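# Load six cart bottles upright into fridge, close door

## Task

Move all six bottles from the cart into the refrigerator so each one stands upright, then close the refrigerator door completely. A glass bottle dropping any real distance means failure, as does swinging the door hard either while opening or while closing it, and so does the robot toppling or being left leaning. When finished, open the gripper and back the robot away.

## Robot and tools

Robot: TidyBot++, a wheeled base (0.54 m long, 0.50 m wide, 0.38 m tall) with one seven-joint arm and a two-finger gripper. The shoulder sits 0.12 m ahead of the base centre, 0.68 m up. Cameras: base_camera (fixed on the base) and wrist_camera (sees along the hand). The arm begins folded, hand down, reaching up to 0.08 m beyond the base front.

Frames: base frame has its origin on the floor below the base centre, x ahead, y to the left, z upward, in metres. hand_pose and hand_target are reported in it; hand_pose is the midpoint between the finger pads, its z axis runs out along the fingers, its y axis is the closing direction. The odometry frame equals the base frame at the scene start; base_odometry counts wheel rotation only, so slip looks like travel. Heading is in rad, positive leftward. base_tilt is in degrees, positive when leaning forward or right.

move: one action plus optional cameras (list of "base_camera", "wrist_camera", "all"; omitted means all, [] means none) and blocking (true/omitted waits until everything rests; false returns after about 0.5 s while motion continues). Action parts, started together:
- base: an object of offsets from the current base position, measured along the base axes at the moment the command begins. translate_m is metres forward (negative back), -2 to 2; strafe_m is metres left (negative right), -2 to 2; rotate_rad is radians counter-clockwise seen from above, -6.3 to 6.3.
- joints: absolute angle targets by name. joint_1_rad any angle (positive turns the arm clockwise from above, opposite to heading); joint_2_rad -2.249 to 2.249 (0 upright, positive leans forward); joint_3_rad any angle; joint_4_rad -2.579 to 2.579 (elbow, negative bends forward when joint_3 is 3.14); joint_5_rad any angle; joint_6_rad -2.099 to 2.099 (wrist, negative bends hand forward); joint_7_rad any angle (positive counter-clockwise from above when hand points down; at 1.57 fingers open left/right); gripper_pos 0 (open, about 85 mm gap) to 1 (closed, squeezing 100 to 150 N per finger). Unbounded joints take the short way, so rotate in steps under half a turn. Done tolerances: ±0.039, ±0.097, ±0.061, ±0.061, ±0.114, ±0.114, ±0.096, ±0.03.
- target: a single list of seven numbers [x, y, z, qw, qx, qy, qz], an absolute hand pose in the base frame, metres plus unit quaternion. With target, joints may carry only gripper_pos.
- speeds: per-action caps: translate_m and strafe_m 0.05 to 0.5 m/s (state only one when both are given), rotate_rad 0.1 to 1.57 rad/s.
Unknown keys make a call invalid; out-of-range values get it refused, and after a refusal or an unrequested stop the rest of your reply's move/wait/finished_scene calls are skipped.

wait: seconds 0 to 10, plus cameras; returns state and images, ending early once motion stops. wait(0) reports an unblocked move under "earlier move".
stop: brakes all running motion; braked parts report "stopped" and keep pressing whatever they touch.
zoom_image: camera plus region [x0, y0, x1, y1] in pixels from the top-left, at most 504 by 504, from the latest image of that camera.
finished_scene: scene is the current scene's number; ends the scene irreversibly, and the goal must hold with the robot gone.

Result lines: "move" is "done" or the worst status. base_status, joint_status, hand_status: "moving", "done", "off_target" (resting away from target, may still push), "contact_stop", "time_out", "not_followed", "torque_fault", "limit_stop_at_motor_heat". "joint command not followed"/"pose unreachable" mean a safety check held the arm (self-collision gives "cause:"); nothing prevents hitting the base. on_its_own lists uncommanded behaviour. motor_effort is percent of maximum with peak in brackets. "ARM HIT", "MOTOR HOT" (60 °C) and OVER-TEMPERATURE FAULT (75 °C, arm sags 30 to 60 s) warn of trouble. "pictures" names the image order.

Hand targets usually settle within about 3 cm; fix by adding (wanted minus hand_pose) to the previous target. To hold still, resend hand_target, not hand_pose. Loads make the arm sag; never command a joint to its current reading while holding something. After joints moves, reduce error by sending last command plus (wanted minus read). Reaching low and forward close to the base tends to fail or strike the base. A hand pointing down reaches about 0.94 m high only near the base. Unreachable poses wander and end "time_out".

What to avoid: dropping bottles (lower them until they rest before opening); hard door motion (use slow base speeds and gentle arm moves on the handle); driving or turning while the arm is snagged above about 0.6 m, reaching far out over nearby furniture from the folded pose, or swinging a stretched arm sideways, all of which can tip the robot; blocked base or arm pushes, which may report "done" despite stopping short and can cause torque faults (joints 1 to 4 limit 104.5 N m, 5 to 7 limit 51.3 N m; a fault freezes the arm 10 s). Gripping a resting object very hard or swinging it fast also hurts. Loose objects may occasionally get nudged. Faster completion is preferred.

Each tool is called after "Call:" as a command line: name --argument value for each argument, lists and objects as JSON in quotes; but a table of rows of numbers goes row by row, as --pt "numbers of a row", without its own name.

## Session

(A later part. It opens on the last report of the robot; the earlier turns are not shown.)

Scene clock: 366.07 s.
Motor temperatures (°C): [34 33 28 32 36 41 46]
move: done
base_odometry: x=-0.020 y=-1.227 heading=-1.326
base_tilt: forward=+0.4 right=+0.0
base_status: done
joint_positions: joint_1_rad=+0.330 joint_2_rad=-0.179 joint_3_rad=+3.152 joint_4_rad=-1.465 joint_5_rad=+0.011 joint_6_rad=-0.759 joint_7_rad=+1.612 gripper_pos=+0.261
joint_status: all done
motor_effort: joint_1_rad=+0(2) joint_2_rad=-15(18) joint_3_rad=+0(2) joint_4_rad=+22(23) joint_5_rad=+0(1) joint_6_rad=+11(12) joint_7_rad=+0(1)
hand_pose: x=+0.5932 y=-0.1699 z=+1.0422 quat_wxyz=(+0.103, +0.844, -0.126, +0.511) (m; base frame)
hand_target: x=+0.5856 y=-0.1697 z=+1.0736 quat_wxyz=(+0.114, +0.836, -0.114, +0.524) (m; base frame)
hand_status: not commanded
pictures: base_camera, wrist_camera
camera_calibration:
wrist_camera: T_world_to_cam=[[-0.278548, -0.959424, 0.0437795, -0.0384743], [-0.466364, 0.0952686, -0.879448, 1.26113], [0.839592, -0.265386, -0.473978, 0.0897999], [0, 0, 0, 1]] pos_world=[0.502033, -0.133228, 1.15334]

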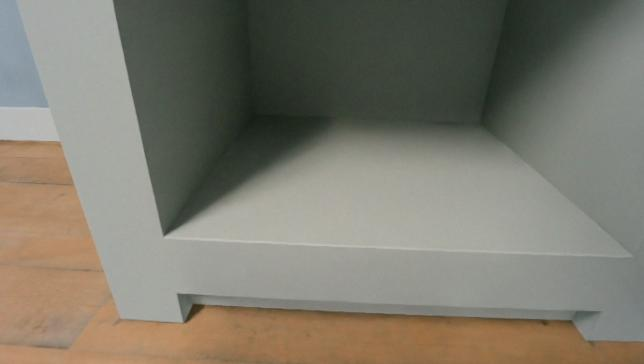

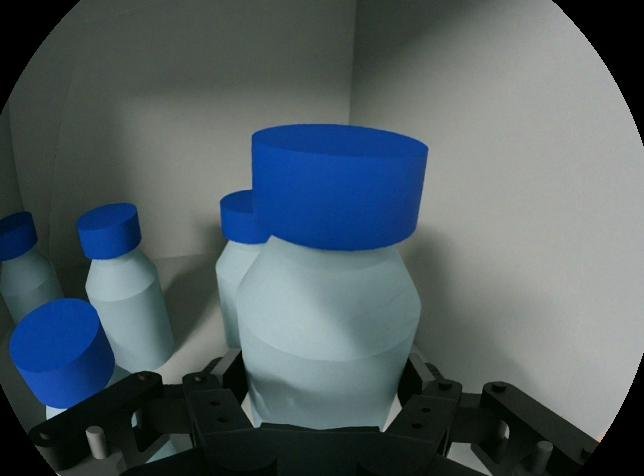

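Call:
move --joints '{"joint_4_rad": -1.57, "joint_6_rad": -0.575}' --cameras '["wrist_camera"]'

Call:
move --joints '{"joint_4_rad": -1.64, "joint_6_rad": -0.505}' --cameras '["wrist_camera"]'

Scene clock: 367.97 s.
Motor temperatures (°C): [34 33 28 32 36 41 46]
move: done
base_odometry: x=-0.020 y=-1.227 heading=-1.326
base_tilt: forward=+0.4 right=+0.0
base_status: not commanded
joint_positions: joint_1_rad=+0.330 joint_2_rad=-0.179 joint_3_rad=+3.152 joint_4_rad=-1.560 joint_5_rad=+0.011 joint_6_rad=-0.660 joint_7_rad=+1.612 gripper_pos=+0.261
joint_status: all done
motor_effort: joint_1_rad=+0(1) joint_2_rad=-17(17) joint_3_rad=+0(1) joint_4_rad=+22(24) joint_5_rad=+0(1) joint_6_rad=+12(12) joint_7_rad=+0(0)
hand_pose: x=+0.6005 y=-0.1721 z=+1.0145 quat_wxyz=(+0.104, +0.843, -0.126, +0.513) (m; base frame)
hand_target: x=+0.6057 y=-0.1770 z=+1.0380 quat_wxyz=(+0.119, +0.821, -0.112, +0.546) (m; base frame)
hand_status: not commanded
pictures: wrist_camera
camera_calibration:
wrist_camera: T_world_to_cam=[[-0.277741, -0.959635, 0.0442912, -0.0384436], [-0.462838, 0.09327, -0.881522, 1.24006], [0.841808, -0.265334, -0.47006, 0.0646569], [0, 0, 0, 1]] pos_world=[0.508838, -0.135396, 1.12523]

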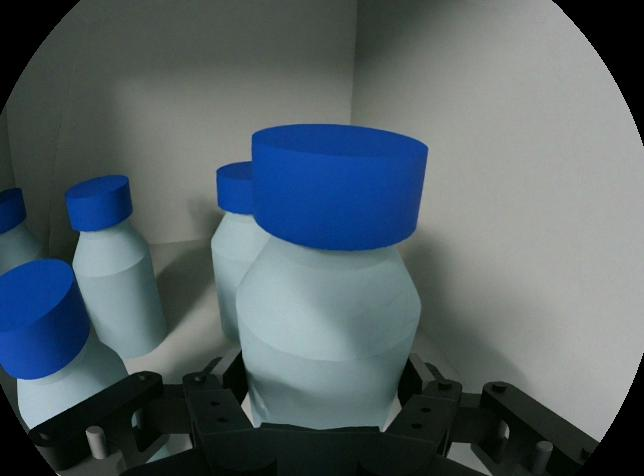

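Scene clock: 369.07 s.
Motor temperatures (°C): [34 33 28 32 36 41 46]
move: done
base_odometry: x=-0.020 y=-1.227 heading=-1.326
base_tilt: forward=+0.4 right=+0.0
base_status: not commanded
joint_positions: joint_1_rad=+0.330 joint_2_rad=-0.179 joint_3_rad=+3.152 joint_4_rad=-1.629 joint_5_rad=+0.011 joint_6_rad=-0.589 joint_7_rad=+1.612 gripper_pos=+0.261
joint_status: all done
motor_effort: joint_1_rad=+0(1) joint_2_rad=-16(17) joint_3_rad=+0(1) joint_4_rad=+23(24) joint_5_rad=+0(1) joint_6_rad=+11(13) joint_7_rad=+0(1)
hand_pose: x=+0.6040 y=-0.1731 z=+0.9937 quat_wxyz=(+0.104, +0.842, -0.125, +0.514) (m; base frame)
hand_target: x=+0.6089 y=-0.1781 z=+1.0162 quat_wxyz=(+0.119, +0.821, -0.112, +0.546) (m; base frame)
hand_status: not commanded
pictures: wrist_camera
camera_calibration:
wrist_camera: T_world_to_cam=[[-0.277094, -0.959811, 0.0445139, -0.0381432], [-0.461474, 0.0923049, -0.882338, 1.22317], [0.84277, -0.265032, -0.468505, 0.0495726], [0, 0, 0, 1]] pos_world=[0.512112, -0.136376, 1.10417]

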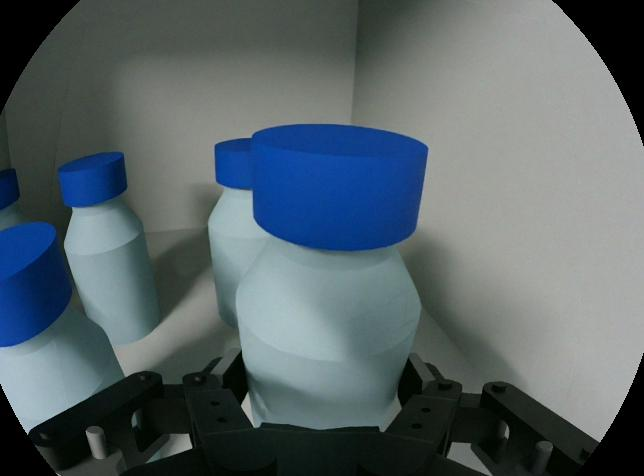

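Call:
move --joints '{"joint_4_rad": -1.685, "joint_6_rad": -0.46}' --cameras '[]'

Call:
move --joints '{"joint_4_rad": -1.71, "joint_6_rad": -0.435}' --cameras '["wrist_camera"]'

Call:
move --joints '{"joint_4_rad": -1.725, "joint_6_rad": -0.42}' --cameras '[]'

Call:
move --joints '{"joint_4_rad": -1.737, "joint_6_rad": -0.408}' --cameras '["wrist_camera"]'

Scene clock: 370.33 s.
Motor temperatures (°C): [34 33 28 32 36 41 46]
move: done
base_odometry: x=-0.020 y=-1.227 heading=-1.326
base_tilt: forward=+0.4 right=+0.0
base_status: not commanded
joint_positions: joint_1_rad=+0.330 joint_2_rad=-0.179 joint_3_rad=+3.152 joint_4_rad=-1.673 joint_5_rad=+0.011 joint_6_rad=-0.542 joint_7_rad=+1.612 gripper_pos=+0.261
joint_status: all done
motor_effort: joint_1_rad=+1(1) joint_2_rad=-16(17) joint_3_rad=+0(1) joint_4_rad=+23(24) joint_5_rad=+0(1) joint_6_rad=+11(12) joint_7_rad=+0(1)
hand_pose: x=+0.6057 y=-0.1735 z=+0.9805 quat_wxyz=(+0.104, +0.842, -0.125, +0.515) (m; base frame)
hand_target: x=+0.6103 y=-0.1786 z=+1.0021 quat_wxyz=(+0.119, +0.821, -0.112, +0.546) (m; base frame)
hand_status: not commanded
pictures: none
No camera images: "cameras" was empty.

Scene clock: 370.97 s.
Motor temperatures (°C): [34 33 28 32 36 41 46]
move: done
base_odometry: x=-0.020 y=-1.227 heading=-1.326
base_tilt: forward=+0.4 right=+0.0
base_status: not commanded
joint_positions: joint_1_rad=+0.330 joint_2_rad=-0.179 joint_3_rad=+3.152 joint_4_rad=-1.697 joint_5_rad=+0.011 joint_6_rad=-0.517 joint_7_rad=+1.612 gripper_pos=+0.261
joint_status: all done
motor_effort: joint_1_rad=+0(1) joint_2_rad=-16(17) joint_3_rad=-1(1) joint_4_rad=+23(24) joint_5_rad=+0(1) joint_6_rad=+11(12) joint_7_rad=+0(1)
hand_pose: x=+0.6064 y=-0.1737 z=+0.9736 quat_wxyz=(+0.104, +0.841, -0.125, +0.516) (m; base frame)
hand_target: x=+0.6107 y=-0.1787 z=+0.9943 quat_wxyz=(+0.119, +0.821, -0.112, +0.546) (m; base frame)
hand_status: not commanded
pictures: wrist_camera
camera_calibration:
wrist_camera: T_world_to_cam=[[-0.276537, -0.959956, 0.0448426, -0.0378358], [-0.45794, 0.0906089, -0.884354, 1.20613], [0.844878, -0.265092, -0.464659, 0.0329307], [0, 0, 0, 1]] pos_world=[0.514052, -0.136878, 1.08365]

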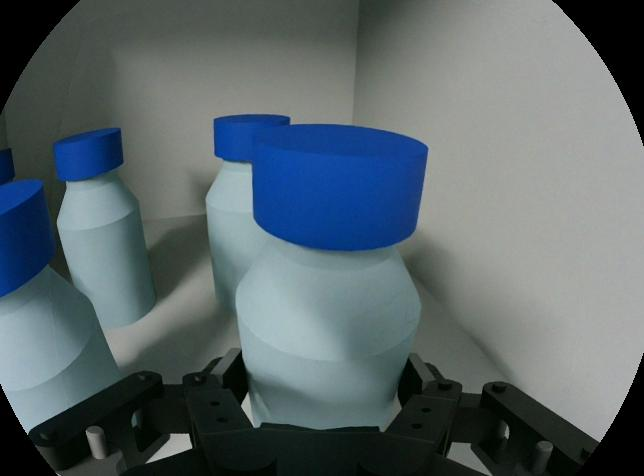

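Scene clock: 371.53 s.
Motor temperatures (°C): [34 33 28 32 36 41 46]
move: done
base_odometry: x=-0.020 y=-1.227 heading=-1.326
base_tilt: forward=+0.4 right=+0.0
base_status: not commanded
joint_positions: joint_1_rad=+0.330 joint_2_rad=-0.179 joint_3_rad=+3.152 joint_4_rad=-1.711 joint_5_rad=+0.011 joint_6_rad=-0.502 joint_7_rad=+1.612 gripper_pos=+0.261
joint_status: all done
motor_effort: joint_1_rad=+0(1) joint_2_rad=-16(17) joint_3_rad=+0(1) joint_4_rad=+23(24) joint_5_rad=+0(1) joint_6_rad=+11(12) joint_7_rad=+0(1)
hand_pose: x=+0.6067 y=-0.1738 z=+0.9694 quat_wxyz=(+0.104, +0.841, -0.125, +0.516) (m; base frame)
hand_target: x=+0.6109 y=-0.1788 z=+0.9896 quat_wxyz=(+0.119, +0.821, -0.112, +0.546) (m; base frame)
hand_status: not commanded
pictures: none
No camera images: "cameras" was empty.

Scene clock: 372.07 s.
Motor temperatures (°C): [34 33 28 32 36 41 46]
move: done
base_odometry: x=-0.020 y=-1.227 heading=-1.326
base_tilt: forward=+0.4 right=+0.0
base_status: not commanded
joint_positions: joint_1_rad=+0.330 joint_2_rad=-0.179 joint_3_rad=+3.152 joint_4_rad=-1.722 joint_5_rad=+0.011 joint_6_rad=-0.490 joint_7_rad=+1.612 gripper_pos=+0.261
joint_status: all done
motor_effort: joint_1_rad=+0(1) joint_2_rad=-16(17) joint_3_rad=+0(1) joint_4_rad=+23(24) joint_5_rad=+0(1) joint_6_rad=+11(12) joint_7_rad=+0(1)
hand_pose: x=+0.6069 y=-0.1738 z=+0.9660 quat_wxyz=(+0.104, +0.841, -0.124, +0.516) (m; base frame)
hand_target: x=+0.6110 y=-0.1788 z=+0.9858 quat_wxyz=(+0.119, +0.821, -0.112, +0.546) (m; base frame)
hand_status: not commanded
pictures: wrist_camera
camera_calibration:
wrist_camera: T_world_to_cam=[[-0.276319, -0.960015, 0.0449348, -0.0376646], [-0.456855, 0.0900737, -0.884969, 1.1995], [0.845536, -0.265063, -0.463477, 0.0274062], [0, 0, 0, 1]] pos_world=[0.514416, -0.136937, 1.07591]

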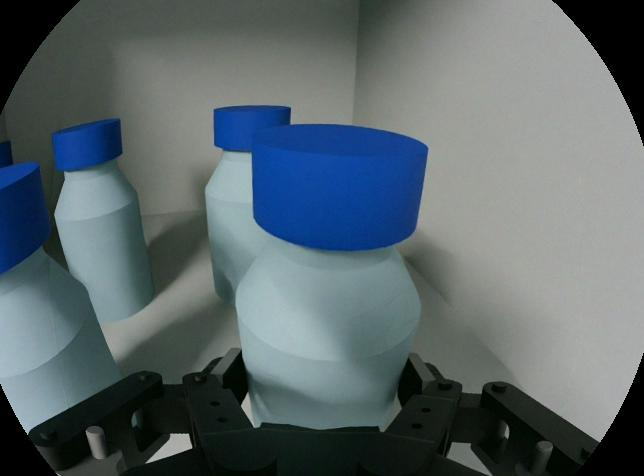

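Call:
move --joints '{"joint_4_rad": -1.749, "joint_6_rad": -0.396}' --cameras '[]'

Call:
move --joints '{"joint_4_rad": -1.761, "joint_6_rad": -0.384}' --cameras '[]'

Call:
move --joints '{"joint_4_rad": -1.773, "joint_6_rad": -0.372}' --cameras '["wrist_camera"]'

Scene clock: 377.33 s.
Motor temperatures (°C): [34 33 28 32 36 41 46]
move: done
base_odometry: x=-0.020 y=-1.227 heading=-1.326
base_tilt: forward=+0.4 right=+0.0
base_status: not commanded
joint_positions: joint_1_rad=+0.330 joint_2_rad=-0.179 joint_3_rad=+3.152 joint_4_rad=-1.733 joint_5_rad=+0.011 joint_6_rad=-0.477 joint_7_rad=+1.612 gripper_pos=+0.261
joint_status: all done
motor_effort: joint_1_rad=+0(1) joint_2_rad=-16(16) joint_3_rad=+0(1) joint_4_rad=+23(24) joint_5_rad=+0(1) joint_6_rad=+11(12) joint_7_rad=+0(0)
hand_pose: x=+0.6073 y=-0.1739 z=+0.9633 quat_wxyz=(+0.104, +0.840, -0.124, +0.517) (m; base frame)
hand_target: x=+0.6111 y=-0.1788 z=+0.9820 quat_wxyz=(+0.118, +0.821, -0.112, +0.546) (m; base frame)
hand_status: not commanded
pictures: none
No camera images: "cameras" was empty.

Scene clock: 377.87 s.
Motor temperatures (°C): [34 33 28 32 36 41 46]
move: done
base_odometry: x=-0.020 y=-1.227 heading=-1.326
base_tilt: forward=+0.4 right=+0.0
base_status: not commanded
joint_positions: joint_1_rad=+0.330 joint_2_rad=-0.180 joint_3_rad=+3.152 joint_4_rad=-1.740 joint_5_rad=+0.011 joint_6_rad=-0.462 joint_7_rad=+1.612 gripper_pos=+0.261
joint_status: all done
motor_effort: joint_1_rad=+1(1) joint_2_rad=-16(16) joint_3_rad=-1(1) joint_4_rad=+23(23) joint_5_rad=+0(0) joint_6_rad=+11(11) joint_7_rad=+0(1)
hand_pose: x=+0.6084 y=-0.1742 z=+0.9635 quat_wxyz=(+0.105, +0.838, -0.124, +0.521) (m; base frame)
hand_target: x=+0.6111 y=-0.1788 z=+0.9783 quat_wxyz=(+0.119, +0.821, -0.112, +0.546) (m; base frame)
hand_status: not commanded
pictures: none
No camera images: "cameras" was empty.

Scene clock: 378.40 s.
Motor temperatures (°C): [34 33 28 32 36 41 46]
move: done
base_odometry: x=-0.020 y=-1.227 heading=-1.326
base_tilt: forward=+0.4 right=-0.1
base_status: not commanded
joint_positions: joint_1_rad=+0.330 joint_2_rad=-0.181 joint_3_rad=+3.152 joint_4_rad=-1.748 joint_5_rad=+0.011 joint_6_rad=-0.446 joint_7_rad=+1.612 gripper_pos=+0.261
joint_status: all done
motor_effort: joint_1_rad=+0(1) joint_2_rad=-15(16) joint_3_rad=+0(1) joint_4_rad=+22(23) joint_5_rad=+0(1) joint_6_rad=+10(11) joint_7_rad=+0(1)
hand_pose: x=+0.6091 y=-0.1744 z=+0.9635 quat_wxyz=(+0.105, +0.836, -0.124, +0.524) (m; base frame)
hand_target: x=+0.6111 y=-0.1788 z=+0.9745 quat_wxyz=(+0.119, +0.821, -0.112, +0.546) (m; base frame)
hand_status: not commanded
pictures: wrist_camera
camera_calibration:
wrist_camera: T_world_to_cam=[[-0.276715, -0.959847, 0.046076, -0.0383857], [-0.440947, 0.0842265, -0.893573, 1.19593], [0.853812, -0.267582, -0.446548, 0.00244197], [0, 0, 0, 1]] pos_world=[0.514633, -0.13692, 1.07151]

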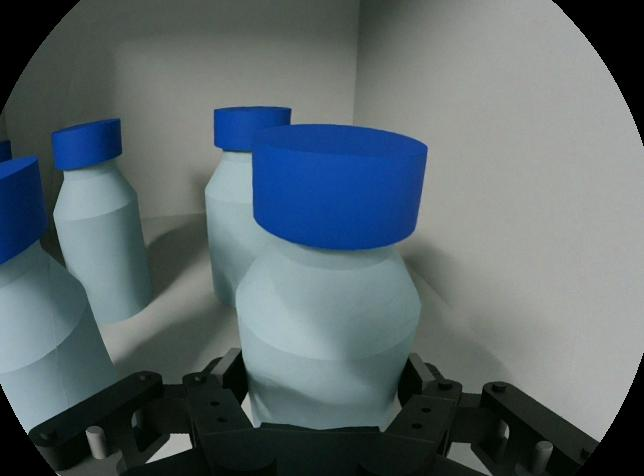

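Seated. Release, back along the hand axis.

Call:
move --joints '{"joint_6_rad": -0.405}' --cameras '[]'

Call:
move --joints '{"gripper_pos": 0.06}' --cameras '["wrist_camera"]'

Call:
move --base '{"translate_m": -0.11, "strafe_m": 0.039}' --speeds '{"translate_m": 0.12}' --cameras '["wrist_camera"]'

Scene clock: 379.20 s.
Motor temperatures (°C): [34 33 28 32 36 41 46]
move: done
base_odometry: x=-0.020 y=-1.227 heading=-1.326
base_tilt: forward=+0.4 right=+0.0
base_status: not commanded
joint_positions: joint_1_rad=+0.330 joint_2_rad=-0.181 joint_3_rad=+3.152 joint_4_rad=-1.748 joint_5_rad=+0.011 joint_6_rad=-0.446 joint_7_rad=+1.612 gripper_pos=+0.261
joint_status: all done
motor_effort: joint_1_rad=+0(1) joint_2_rad=-14(15) joint_3_rad=+0(1) joint_4_rad=+21(22) joint_5_rad=+0(1) joint_6_rad=+10(11) joint_7_rad=+0(1)
hand_pose: x=+0.6091 y=-0.1744 z=+0.9634 quat_wxyz=(+0.105, +0.836, -0.124, +0.524) (m; base frame)
hand_target: x=+0.6073 y=-0.1774 z=+0.9650 quat_wxyz=(+0.116, +0.830, -0.114, +0.533) (m; base frame)
hand_status: not commanded
pictures: none
No camera images: "cameras" was empty.

Scene clock: 380.00 s.
Motor temperatures (°C): [34 33 28 32 36 41 46]
move: done
base_odometry: x=-0.020 y=-1.227 heading=-1.326
base_tilt: forward=+0.4 right=+0.0
base_status: not commanded
joint_positions: joint_1_rad=+0.330 joint_2_rad=-0.183 joint_3_rad=+3.152 joint_4_rad=-1.748 joint_5_rad=+0.011 joint_6_rad=-0.446 joint_7_rad=+1.612 gripper_pos=+0.060
joint_status: all done
motor_effort: joint_1_rad=+0(1) joint_2_rad=-13(16) joint_3_rad=+0(1) joint_4_rad=+20(23) joint_5_rad=+0(1) joint_6_rad=+9(11) joint_7_rad=+0(0)
hand_pose: x=+0.6084 y=-0.1742 z=+0.9643 quat_wxyz=(+0.105, +0.836, -0.123, +0.525) (m; base frame)
hand_target: x=+0.6073 y=-0.1774 z=+0.9650 quat_wxyz=(+0.116, +0.830, -0.114, +0.533) (m; base frame)
hand_status: not commanded
pictures: wrist_camera
camera_calibration:
wrist_camera: T_world_to_cam=[[-0.276783, -0.959824, 0.046147, -0.0384092], [-0.43963, 0.0837804, -0.894263, 1.1961], [0.854469, -0.267804, -0.445156, 0.00163161], [0, 0, 0, 1]] pos_world=[0.513817, -0.136639, 1.07213]

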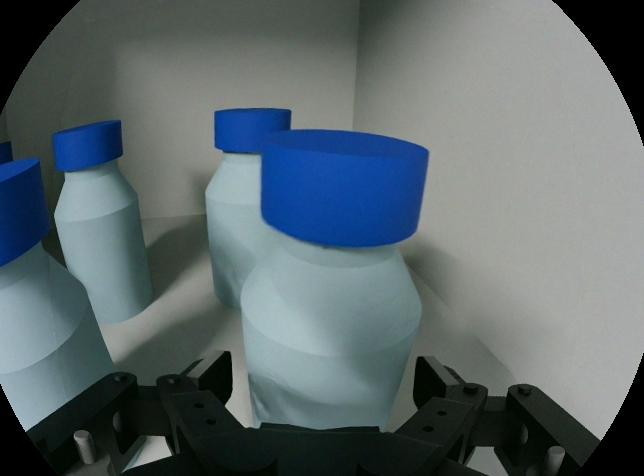

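Scene clock: 381.57 s.
Motor temperatures (°C): [34 33 28 32 36 41 46]
move: done
base_odometry: x=-0.009 y=-1.110 heading=-1.326
base_tilt: forward=+0.4 right=+0.0
base_status: done
joint_positions: joint_1_rad=+0.331 joint_2_rad=-0.192 joint_3_rad=+3.152 joint_4_rad=-1.748 joint_5_rad=+0.011 joint_6_rad=-0.446 joint_7_rad=+1.612 gripper_pos=+0.060
joint_status: not commanded
motor_effort: joint_1_rad=+1(1) joint_2_rad=-13(16) joint_3_rad=+0(2) joint_4_rad=+20(20) joint_5_rad=+0(1) joint_6_rad=+9(9) joint_7_rad=+0(1)
hand_pose: x=+0.6059 y=-0.1735 z=+0.9690 quat_wxyz=(+0.106, +0.833, -0.123, +0.528) (m; base frame)
hand_target: x=+0.6073 y=-0.1774 z=+0.9650 quat_wxyz=(+0.116, +0.830, -0.114, +0.533) (m; base frame)
hand_status: not commanded
pictures: wrist_camera
camera_calibration:
wrist_camera: T_world_to_cam=[[-0.277464, -0.959605, 0.0466073, -0.0386419], [-0.431911, 0.0812571, -0.898249, 1.1979], [0.858177, -0.269362, -0.437009, -0.0043635], [0, 0, 0, 1]] pos_world=[0.510409, -0.135594, 1.07591]

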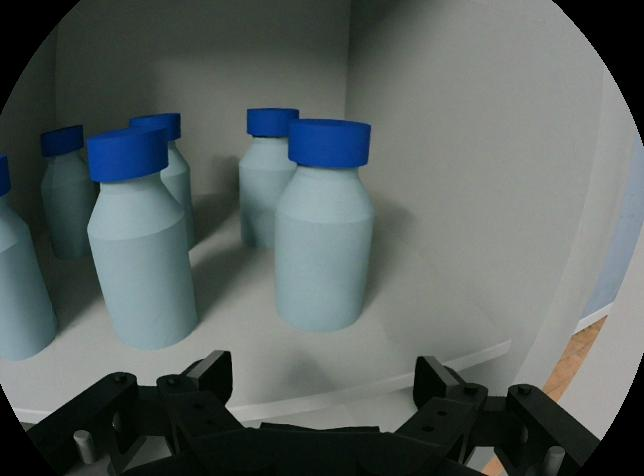

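Call:
move --base '{"translate_m": -0.2}' --speeds '{"translate_m": 0.3}' --cameras '["wrist_camera"]'

Call:
move --base '{"translate_m": -0.55}' --joints '{"joint_1_rad": 0.0, "joint_2_rad": -0.589, "joint_4_rad": -1.784, "joint_6_rad": -0.855, "gripper_pos": 1.0}' --cameras '["base_camera", "wrist_camera"]'

Scene clock: 386.07 s.
Motor temperatures (°C): [34 33 28 32 36 41 46]
move: done
base_odometry: x=-0.057 y=-0.916 heading=-1.326
base_tilt: forward=+0.4 right=+0.0
base_status: done
joint_positions: joint_1_rad=+0.331 joint_2_rad=-0.197 joint_3_rad=+3.152 joint_4_rad=-1.748 joint_5_rad=+0.011 joint_6_rad=-0.446 joint_7_rad=+1.612 gripper_pos=+0.060
joint_status: not commanded
motor_effort: joint_1_rad=+0(1) joint_2_rad=-13(16) joint_3_rad=+0(2) joint_4_rad=+20(21) joint_5_rad=+0(1) joint_6_rad=+9(9) joint_7_rad=+0(1)
hand_pose: x=+0.6045 y=-0.1731 z=+0.9717 quat_wxyz=(+0.107, +0.832, -0.123, +0.531) (m; base frame)
hand_target: x=+0.6073 y=-0.1774 z=+0.9650 quat_wxyz=(+0.116, +0.830, -0.114, +0.533) (m; base frame)
hand_status: not commanded
pictures: wrist_camera
camera_calibration:
wrist_camera: T_world_to_cam=[[-0.277813, -0.95949, 0.0468861, -0.0387904], [-0.427381, 0.0797393, -0.900548, 1.19893], [0.860328, -0.270223, -0.432221, -0.00788357], [0, 0, 0, 1]] pos_world=[0.508406, -0.134951, 1.0781]

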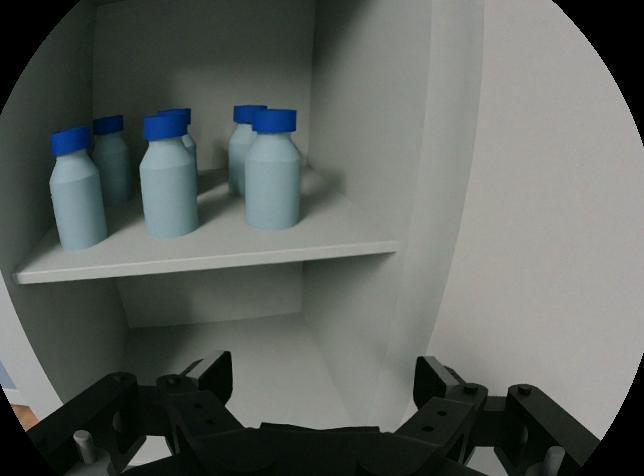

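Scene clock: 388.60 s.
Motor temperatures (°C): [34 33 28 32 36 41 46]
move: done
base_odometry: x=-0.191 y=-0.382 heading=-1.326
base_tilt: forward=+0.4 right=+0.0
base_status: done
joint_positions: joint_1_rad=+0.015 joint_2_rad=-0.596 joint_3_rad=+3.151 joint_4_rad=-1.750 joint_5_rad=+0.011 joint_6_rad=-0.795 joint_7_rad=+1.612 gripper_pos=+0.999
joint_status: all done
motor_effort: joint_1_rad=+0(2) joint_2_rad=+0(17) joint_3_rad=+0(2) joint_4_rad=+19(21) joint_5_rad=+0(1) joint_6_rad=+9(10) joint_7_rad=+0(1)
hand_pose: x=+0.4597 y=-0.0107 z=+1.0424 quat_wxyz=(+0.021, +0.827, +0.007, +0.561) (m; base frame)
hand_target: x=+0.4540 y=-0.0025 z=+1.0036 quat_wxyz=(+0.020, +0.854, +0.030, +0.519) (m; base frame)
hand_status: not commanded
pictures: base_camera, wrist_camera
camera_calibration:
wrist_camera: T_world_to_cam=[[0.0304424, -0.998498, 0.0455528, -0.0672641], [-0.386687, -0.0537903, -0.920641, 1.18859], [0.921708, 0.0104119, -0.387744, 0.119518], [0, 0, 0, 1]] pos_world=[0.3515, -0.00447277, 1.14367]

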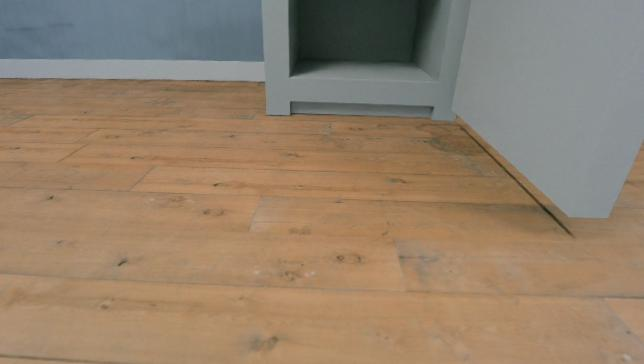

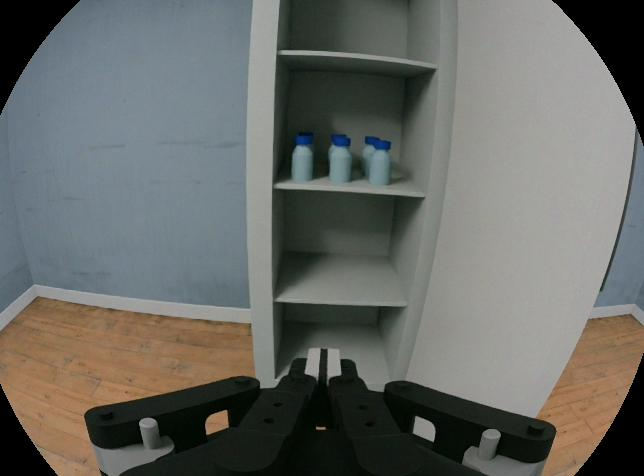

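Call:
move --base '{"translate_m": -0.043, "strafe_m": -0.5345, "rotate_rad": 0.783}' --cameras '[]'

Call:
move --base '{"translate_m": -0.217, "strafe_m": -0.569}'

Scene clock: 393.13 s.
Motor temperatures (°C): [34 33 28 32 36 41 46]
move: done
base_odometry: x=-0.720 y=-0.470 heading=-0.542
base_tilt: forward=+0.4 right=+0.0
base_status: done
joint_positions: joint_1_rad=+0.011 joint_2_rad=-0.594 joint_3_rad=+3.151 joint_4_rad=-1.751 joint_5_rad=+0.011 joint_6_rad=-0.796 joint_7_rad=+1.612 gripper_pos=+0.999
joint_status: not commanded
motor_effort: joint_1_rad=+0(1) joint_2_rad=+0(3) joint_3_rad=+0(2) joint_4_rad=+19(19) joint_5_rad=+0(1) joint_6_rad=+9(9) joint_7_rad=+0(1)
hand_pose: x=+0.4603 y=-0.0093 z=+1.0410 quat_wxyz=(+0.020, +0.828, +0.009, +0.560) (m; base frame)
hand_target: x=+0.4540 y=-0.0025 z=+1.0036 quat_wxyz=(+0.020, +0.854, +0.030, +0.519) (m; base frame)
hand_status: not commanded
pictures: none
No camera images: "cameras" was empty.

Scene clock: 395.47 s.
Motor temperatures (°C): [34 33 28 32 36 41 46]
move: done
base_odometry: x=-1.200 y=-0.845 heading=-0.543
base_tilt: forward=+0.4 right=+0.0
base_status: done
joint_positions: joint_1_rad=+0.011 joint_2_rad=-0.593 joint_3_rad=+3.154 joint_4_rad=-1.751 joint_5_rad=+0.011 joint_6_rad=-0.796 joint_7_rad=+1.612 gripper_pos=+0.999
joint_status: not commanded
motor_effort: joint_1_rad=+1(1) joint_2_rad=+1(2) joint_3_rad=+0(2) joint_4_rad=+19(20) joint_5_rad=+0(1) joint_6_rad=+9(9) joint_7_rad=+0(1)
hand_pose: x=+0.4607 y=-0.0108 z=+1.0404 quat_wxyz=(+0.020, +0.829, +0.008, +0.559) (m; base frame)
hand_target: x=+0.4540 y=-0.0025 z=+1.0036 quat_wxyz=(+0.020, +0.854, +0.030, +0.519) (m; base frame)
hand_status: not commanded
pictures: base_camera, wrist_camera
camera_calibration:
wrist_camera: T_world_to_cam=[[0.0322991, -0.998533, 0.0434527, -0.0659892], [-0.391457, -0.0526405, -0.91869, 1.18729], [0.91963, 0.012663, -0.392583, 0.123884], [0, 0, 0, 1]] pos_world=[0.352978, -0.00496144, 1.14226]

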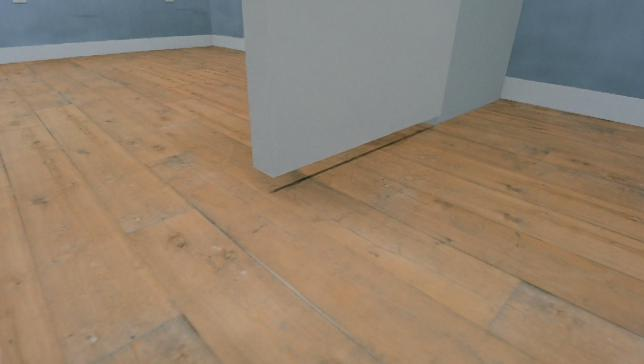

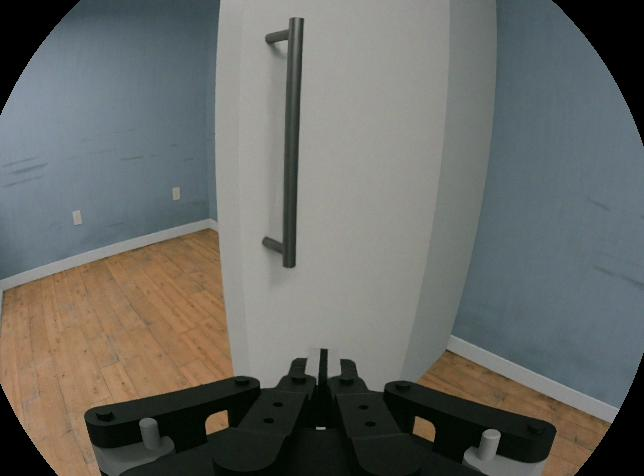

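Call:
move --joints '{"joint_1_rad": 0.0, "joint_2_rad": 0.54, "joint_3_rad": 3.15, "joint_4_rad": -2.054, "joint_5_rad": 0.0, "joint_6_rad": 0.75, "gripper_pos": 1.0}'

Scene clock: 399.13 s.
Motor temperatures (°C): [34 33 28 32 36 41 46]
move: done
base_odometry: x=-1.200 y=-0.845 heading=-0.543
base_tilt: forward=+0.4 right=+0.0
base_status: not commanded
joint_positions: joint_1_rad=+0.011 joint_2_rad=+0.510 joint_3_rad=+3.154 joint_4_rad=-2.022 joint_5_rad=+0.011 joint_6_rad=+0.683 joint_7_rad=+1.612 gripper_pos=+0.999
joint_status: all done
motor_effort: joint_1_rad=+0(2) joint_2_rad=-30(31) joint_3_rad=+0(1) joint_4_rad=+14(20) joint_5_rad=+0(2) joint_6_rad=+9(10) joint_7_rad=+0(1)
hand_pose: x=+0.8037 y=-0.0112 z=+0.7056 quat_wxyz=(+0.021, +0.798, +0.015, +0.602) (m; base frame)
hand_target: x=+0.7988 y=-0.0035 z=+0.6903 quat_wxyz=(+0.028, +0.796, +0.030, +0.604) (m; base frame)
hand_status: not commanded
pictures: base_camera, wrist_camera
camera_calibration:
wrist_camera: T_world_to_cam=[[0.0403153, -0.997453, 0.0588449, -0.0802165], [-0.292145, -0.0680863, -0.953947, 0.958862], [0.955524, 0.0212674, -0.294146, -0.421284], [0, 0, 0, 1]] pos_world=[0.685907, -0.00576717, 0.795506]

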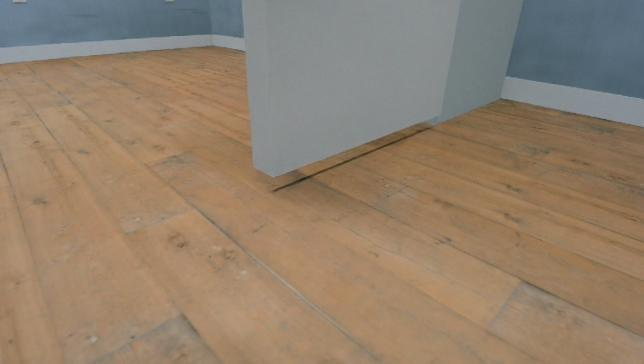

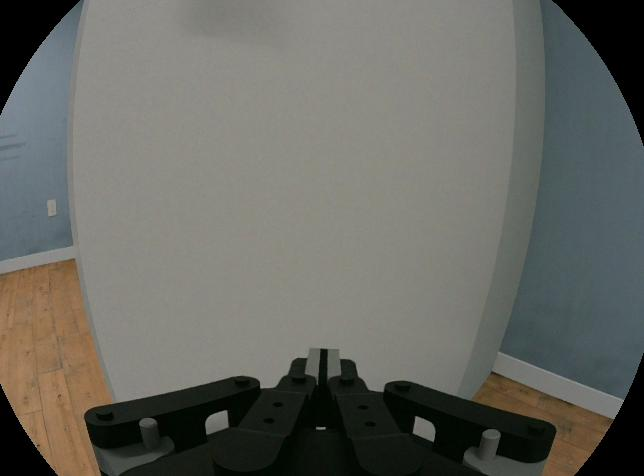

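Call:
move --base '{"translate_m": 0.18}' --speeds '{"translate_m": 0.08}'

Scene clock: 402.27 s.
Motor temperatures (°C): [34 33 28 32 36 41 46]
move: done
base_odometry: x=-1.045 y=-0.939 heading=-0.543
base_tilt: forward=+0.4 right=+0.0
base_status: done
joint_positions: joint_1_rad=+0.005 joint_2_rad=+0.512 joint_3_rad=+3.154 joint_4_rad=-2.058 joint_5_rad=+0.011 joint_6_rad=+0.694 joint_7_rad=+1.612 gripper_pos=+0.999
joint_status: not commanded
motor_effort: joint_1_rad=+0(9) joint_2_rad=-30(31) joint_3_rad=-1(8) joint_4_rad=+13(20) joint_5_rad=+0(5) joint_6_rad=+9(12) joint_7_rad=-1(1)
hand_pose: x=+0.7924 y=-0.0076 z=+0.6907 quat_wxyz=(+0.019, +0.806, +0.017, +0.591) (m; base frame)
hand_target: x=+0.7988 y=-0.0035 z=+0.6903 quat_wxyz=(+0.028, +0.796, +0.030, +0.604) (m; base frame)
hand_status: not commanded
pictures: base_camera, wrist_camera
camera_calibration:
wrist_camera: T_world_to_cam=[[0.0467597, -0.997277, 0.0570265, -0.0791155], [-0.31722, -0.0689589, -0.945842, 0.955816], [0.947199, 0.0261373, -0.319581, -0.390679], [0, 0, 0, 1]] pos_world=[0.676954, -0.00277681, 0.783708]

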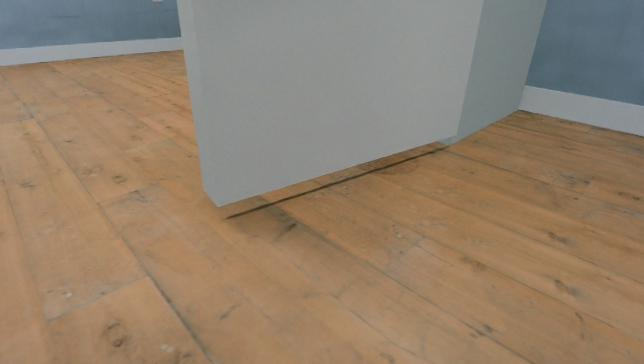

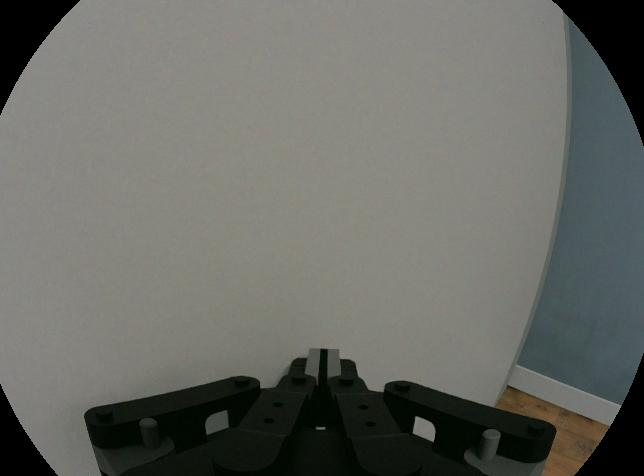

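Call:
move --base '{"translate_m": 0.15}' --speeds '{"translate_m": 0.08}'

Call:
wait --seconds 2

Scene clock: 404.83 s.
Motor temperatures (°C): [34 33 28 32 36 41 46]
move: done
base_odometry: x=-0.917 y=-1.017 heading=-0.543
base_tilt: forward=+0.4 right=-0.1
base_status: done
joint_positions: joint_1_rad=+0.011 joint_2_rad=+0.514 joint_3_rad=+3.159 joint_4_rad=-2.061 joint_5_rad=+0.010 joint_6_rad=+0.695 joint_7_rad=+1.612 gripper_pos=+0.999
joint_status: not commanded
motor_effort: joint_1_rad=+1(4) joint_2_rad=-29(31) joint_3_rad=+0(4) joint_4_rad=+13(22) joint_5_rad=+0(3) joint_6_rad=+9(12) joint_7_rad=+0(1)
hand_pose: x=+0.7912 y=-0.0137 z=+0.6884 quat_wxyz=(+0.023, +0.807, +0.014, +0.590) (m; base frame)
hand_target: x=+0.7988 y=-0.0035 z=+0.6903 quat_wxyz=(+0.028, +0.796, +0.030, +0.604) (m; base frame)
hand_status: not commanded
pictures: base_camera, wrist_camera
camera_calibration:
wrist_camera: T_world_to_cam=[[0.037826, -0.99755, 0.0588567, -0.0791783], [-0.321436, -0.0679148, -0.944493, 0.955303], [0.946176, 0.0168078, -0.323217, -0.386986], [0, 0, 0, 1]] pos_world=[0.67622, -0.00760077, 0.781856]

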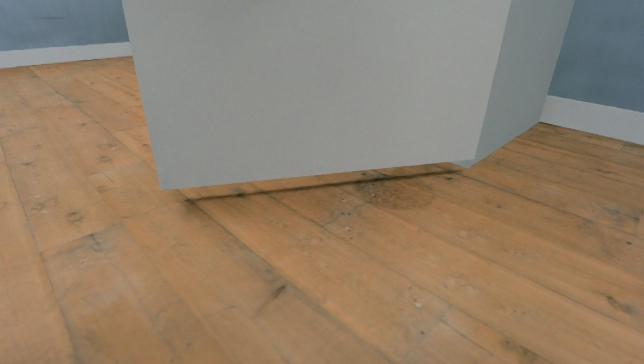

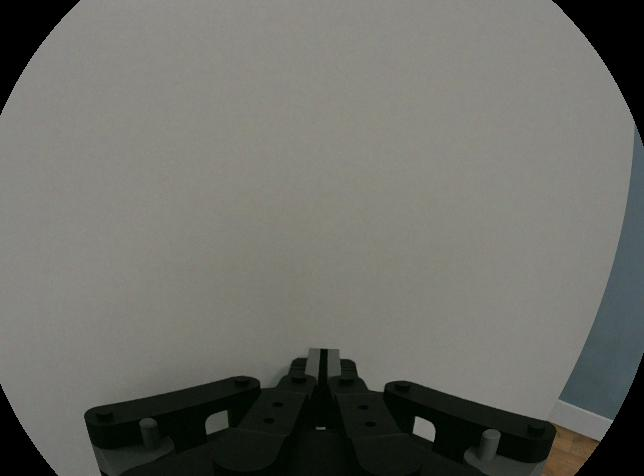

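Scene clock: 406.83 s.
Motor temperatures (°C): [34 33 28 32 36 41 46]
base_odometry: x=-0.917 y=-1.017 heading=-0.543
base_tilt: forward=+0.4 right=+0.0
base_status: done
joint_positions: joint_1_rad=+0.011 joint_2_rad=+0.514 joint_3_rad=+3.159 joint_4_rad=-2.061 joint_5_rad=+0.010 joint_6_rad=+0.695 joint_7_rad=+1.612 gripper_pos=+0.999
joint_status: not commanded
motor_effort: joint_1_rad=+1(4) joint_2_rad=-29(31) joint_3_rad=+0(4) joint_4_rad=+14(22) joint_5_rad=+0(3) joint_6_rad=+9(12) joint_7_rad=+0(1)
hand_pose: x=+0.7912 y=-0.0137 z=+0.6884 quat_wxyz=(+0.023, +0.807, +0.014, +0.590) (m; base frame)
hand_target: x=+0.7988 y=-0.0035 z=+0.6903 quat_wxyz=(+0.028, +0.796, +0.030, +0.604) (m; base frame)
hand_status: not commanded
wait: 2.00 s; at rest by 0.27 s
pictures: base_camera, wrist_camera
camera_calibration:
wrist_camera: T_world_to_cam=[[0.037826, -0.99755, 0.0588567, -0.0791783], [-0.321436, -0.0679148, -0.944493, 0.955303], [0.946176, 0.0168078, -0.323217, -0.386986], [0, 0, 0, 1]] pos_world=[0.67622, -0.00760077, 0.781856]

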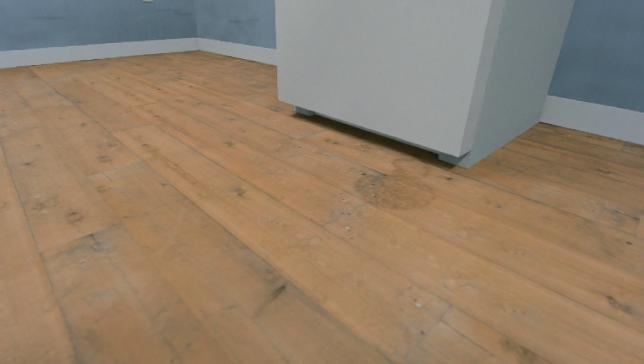

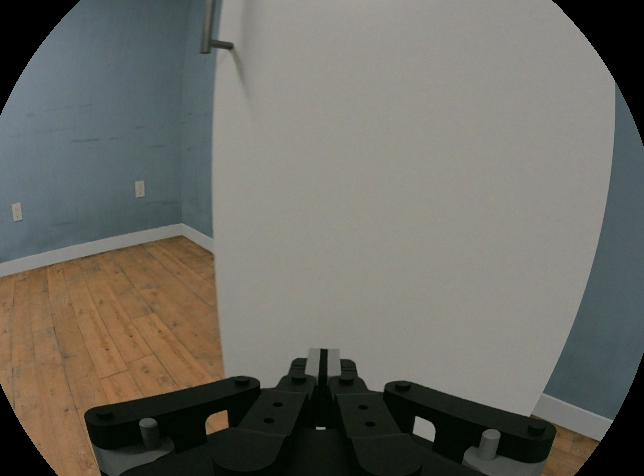

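Call:
wait --seconds 1

Call:
zoom_image --camera "base_camera" --region '[240, 0, 560, 180]'

Scene clock: 408.20 s.
Motor temperatures (°C): [34 33 28 32 36 41 46]
base_odometry: x=-0.917 y=-1.017 heading=-0.543
base_tilt: forward=+0.4 right=+0.0
base_status: done
joint_positions: joint_1_rad=+0.011 joint_2_rad=+0.514 joint_3_rad=+3.159 joint_4_rad=-2.061 joint_5_rad=+0.010 joint_6_rad=+0.695 joint_7_rad=+1.612 gripper_pos=+0.999
joint_status: not commanded
motor_effort: joint_1_rad=+0(4) joint_2_rad=-29(31) joint_3_rad=+0(4) joint_4_rad=+14(22) joint_5_rad=+0(3) joint_6_rad=+9(12) joint_7_rad=+0(1)
hand_pose: x=+0.7912 y=-0.0137 z=+0.6884 quat_wxyz=(+0.023, +0.807, +0.014, +0.590) (m; base frame)
hand_target: x=+0.7988 y=-0.0035 z=+0.6903 quat_wxyz=(+0.028, +0.796, +0.030, +0.604) (m; base frame)
hand_status: not commanded
wait: 1.00 s; at rest from the start
pictures: base_camera, wrist_camera
camera_calibration:
wrist_camera: T_world_to_cam=[[0.037826, -0.99755, 0.0588567, -0.0791783], [-0.321436, -0.0679148, -0.944493, 0.955303], [0.946176, 0.0168078, -0.323217, -0.386986], [0, 0, 0, 1]] pos_world=[0.67622, -0.00760077, 0.781856]

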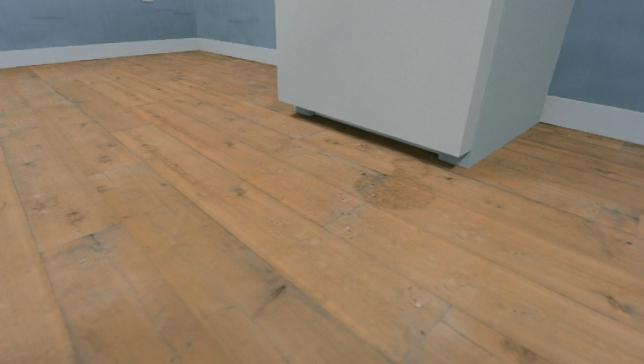

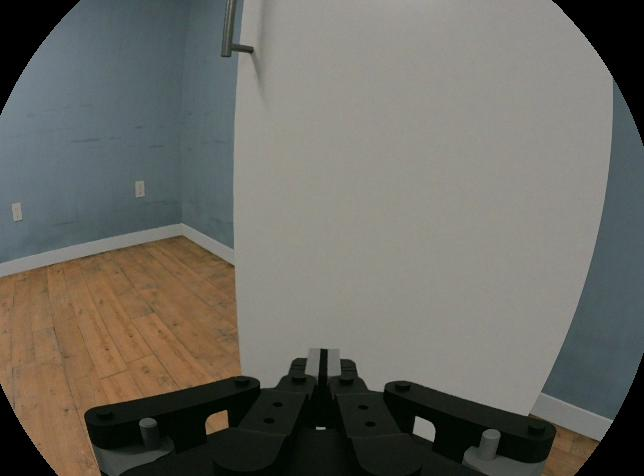

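Scaled by 1.575.

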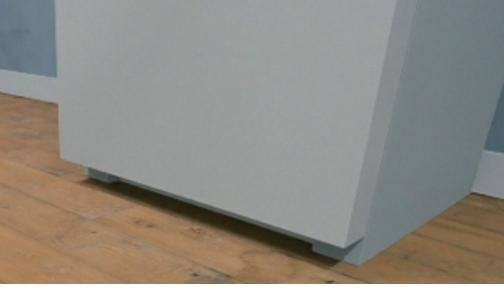

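Call:
move --base '{"translate_m": 0.6256, "strafe_m": 0.765, "rotate_rad": -0.784}' --speeds '{"rotate_rad": 0.3, "translate_m": 0.4}'

Scene clock: 412.90 s.
Motor temperatures (°C): [34 33 28 32 36 41 46]
move: done
base_odometry: x=+0.014 y=-0.685 heading=-1.328
base_tilt: forward=+0.4 right=-0.1
base_status: done
joint_positions: joint_1_rad=-0.001 joint_2_rad=+0.514 joint_3_rad=+3.150 joint_4_rad=-2.061 joint_5_rad=+0.010 joint_6_rad=+0.695 joint_7_rad=+1.612 gripper_pos=+0.999
joint_status: not commanded
motor_effort: joint_1_rad=+0(3) joint_2_rad=-29(30) joint_3_rad=+0(2) joint_4_rad=+13(15) joint_5_rad=+0(1) joint_6_rad=+9(10) joint_7_rad=+0(1)
hand_pose: x=+0.7913 y=-0.0007 z=+0.6884 quat_wxyz=(+0.016, +0.807, +0.021, +0.590) (m; base frame)
hand_target: x=+0.7988 y=-0.0035 z=+0.6903 quat_wxyz=(+0.028, +0.796, +0.030, +0.604) (m; base frame)
hand_status: not commanded
pictures: base_camera, wrist_camera
camera_calibration:
wrist_camera: T_world_to_cam=[[0.0570819, -0.996868, 0.0547382, -0.07866], [-0.320084, -0.0702067, -0.944784, 0.955359], [0.945668, 0.0364093, -0.323089, -0.386915], [0, 0, 0, 1]] pos_world=[0.676179, 0.00274623, 0.781905]

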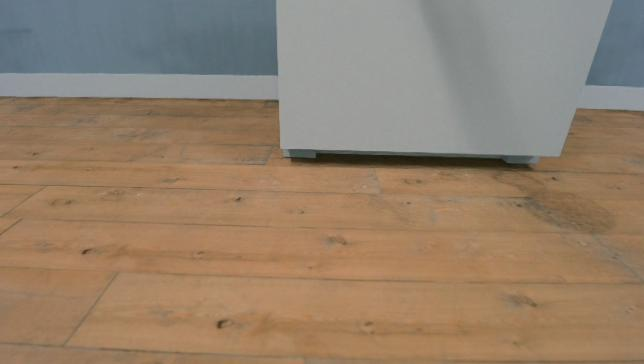

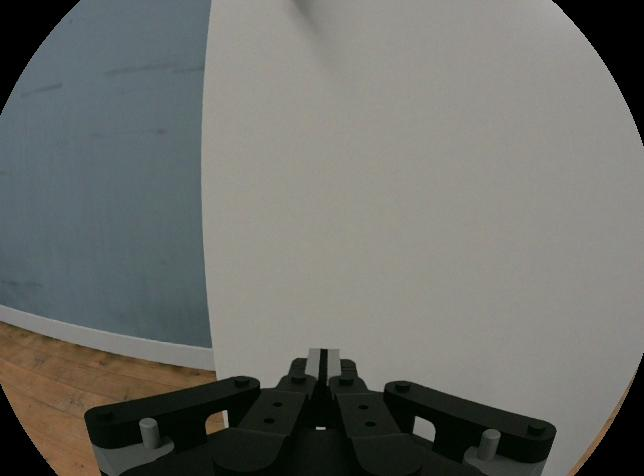

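Call:
move --base '{"translate_m": 0.08}' --speeds '{"translate_m": 0.08}'

Call:
move --base '{"translate_m": 0.025}' --speeds '{"translate_m": 0.05}'

Call:
move --base '{"translate_m": 0.02}' --speeds '{"translate_m": 0.05}'

Scene clock: 414.77 s.
Motor temperatures (°C): [34 33 28 32 36 41 46]
move: done
base_odometry: x=+0.034 y=-0.763 heading=-1.328
base_tilt: forward=+0.4 right=+0.0
base_status: done
joint_positions: joint_1_rad=-0.001 joint_2_rad=+0.515 joint_3_rad=+3.150 joint_4_rad=-2.061 joint_5_rad=+0.010 joint_6_rad=+0.695 joint_7_rad=+1.612 gripper_pos=+0.999
joint_status: not commanded
motor_effort: joint_1_rad=+0(2) joint_2_rad=-29(31) joint_3_rad=+0(1) joint_4_rad=+13(14) joint_5_rad=+0(1) joint_6_rad=+9(10) joint_7_rad=+0(1)
hand_pose: x=+0.7913 y=-0.0008 z=+0.6880 quat_wxyz=(+0.016, +0.807, +0.021, +0.590) (m; base frame)
hand_target: x=+0.7988 y=-0.0035 z=+0.6903 quat_wxyz=(+0.028, +0.796, +0.030, +0.604) (m; base frame)
hand_status: not commanded
pictures: base_camera, wrist_camera
camera_calibration:
wrist_camera: T_world_to_cam=[[0.0569392, -0.996877, 0.054725, -0.0786313], [-0.32056, -0.0701662, -0.944626, 0.955229], [0.945515, 0.0362436, -0.323554, -0.386633], [0, 0, 0, 1]] pos_world=[0.676253, 0.00265207, 0.78154]

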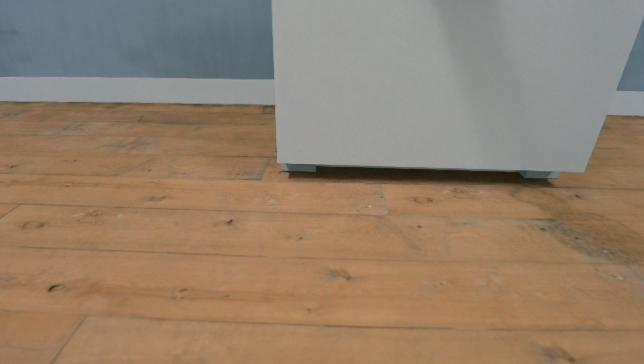

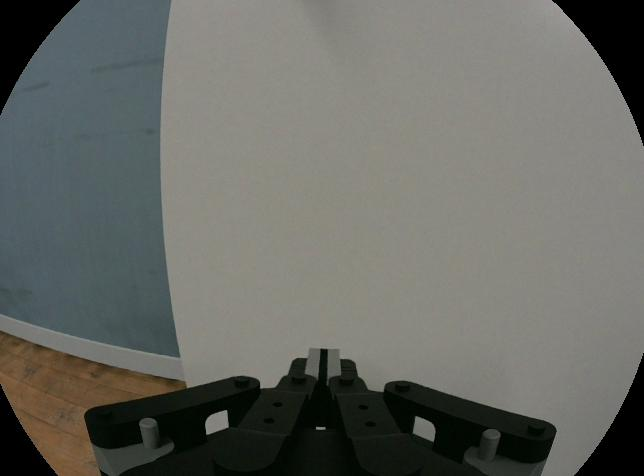

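Scene clock: 415.73 s.
Motor temperatures (°C): [34 33 28 32 36 41 46]
move: done
base_odometry: x=+0.040 y=-0.787 heading=-1.328
base_tilt: forward=+0.4 right=-0.1
base_status: done
joint_positions: joint_1_rad=-0.001 joint_2_rad=+0.515 joint_3_rad=+3.150 joint_4_rad=-2.061 joint_5_rad=+0.010 joint_6_rad=+0.695 joint_7_rad=+1.612 gripper_pos=+0.999
joint_status: not commanded
motor_effort: joint_1_rad=+0(2) joint_2_rad=-29(31) joint_3_rad=-1(1) joint_4_rad=+13(14) joint_5_rad=+0(0) joint_6_rad=+9(10) joint_7_rad=-1(1)
hand_pose: x=+0.7913 y=-0.0008 z=+0.6876 quat_wxyz=(+0.016, +0.807, +0.021, +0.589) (m; base frame)
hand_target: x=+0.7988 y=-0.0035 z=+0.6903 quat_wxyz=(+0.028, +0.796, +0.030, +0.604) (m; base frame)
hand_status: not commanded
pictures: base_camera, wrist_camera
camera_calibration:
wrist_camera: T_world_to_cam=[[0.0569698, -0.996877, 0.0546939, -0.0786137], [-0.321088, -0.0701669, -0.944447, 0.955169], [0.945334, 0.0362434, -0.324082, -0.386252], [0, 0, 0, 1]] pos_world=[0.676309, 0.00265215, 0.781229]

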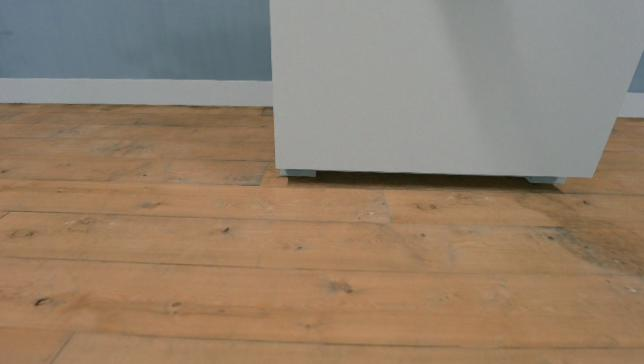

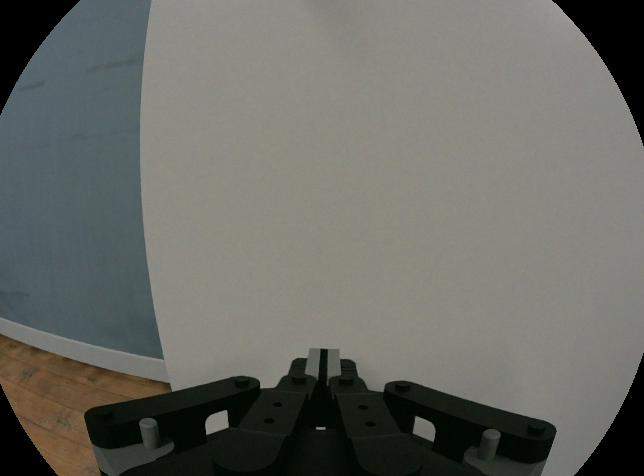

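Scene clock: 416.60 s.
Motor temperatures (°C): [34 33 28 32 36 41 46]
move: done
base_odometry: x=+0.045 y=-0.807 heading=-1.328
base_tilt: forward=+0.4 right=+0.0
base_status: done
joint_positions: joint_1_rad=-0.001 joint_2_rad=+0.515 joint_3_rad=+3.150 joint_4_rad=-2.061 joint_5_rad=+0.010 joint_6_rad=+0.695 joint_7_rad=+1.612 gripper_pos=+0.999
joint_status: not commanded
motor_effort: joint_1_rad=+0(2) joint_2_rad=-30(31) joint_3_rad=-1(1) joint_4_rad=+13(14) joint_5_rad=+0(1) joint_6_rad=+9(10) joint_7_rad=-1(1)
hand_pose: x=+0.7913 y=-0.0008 z=+0.6875 quat_wxyz=(+0.016, +0.808, +0.021, +0.589) (m; base frame)
hand_target: x=+0.7988 y=-0.0035 z=+0.6903 quat_wxyz=(+0.028, +0.796, +0.030, +0.604) (m; base frame)
hand_status: not commanded
pictures: base_camera, wrist_camera
camera_calibration:
wrist_camera: T_world_to_cam=[[0.0569815, -0.996877, 0.0546825, -0.0786067], [-0.32128, -0.0701673, -0.944381, 0.955128], [0.945268, 0.0362439, -0.324275, -0.386126], [0, 0, 0, 1]] pos_world=[0.676335, 0.00265229, 0.781092]

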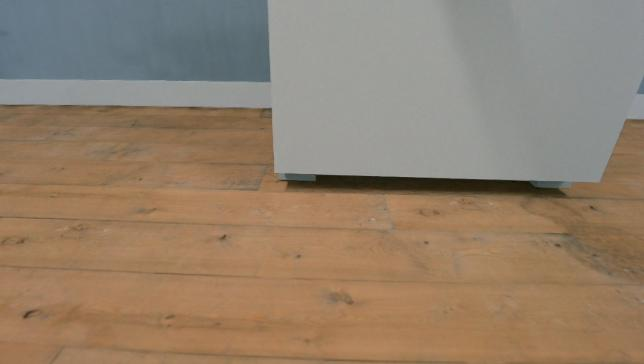

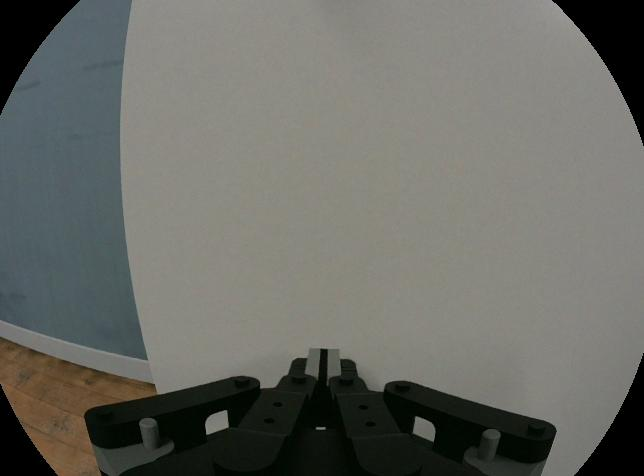

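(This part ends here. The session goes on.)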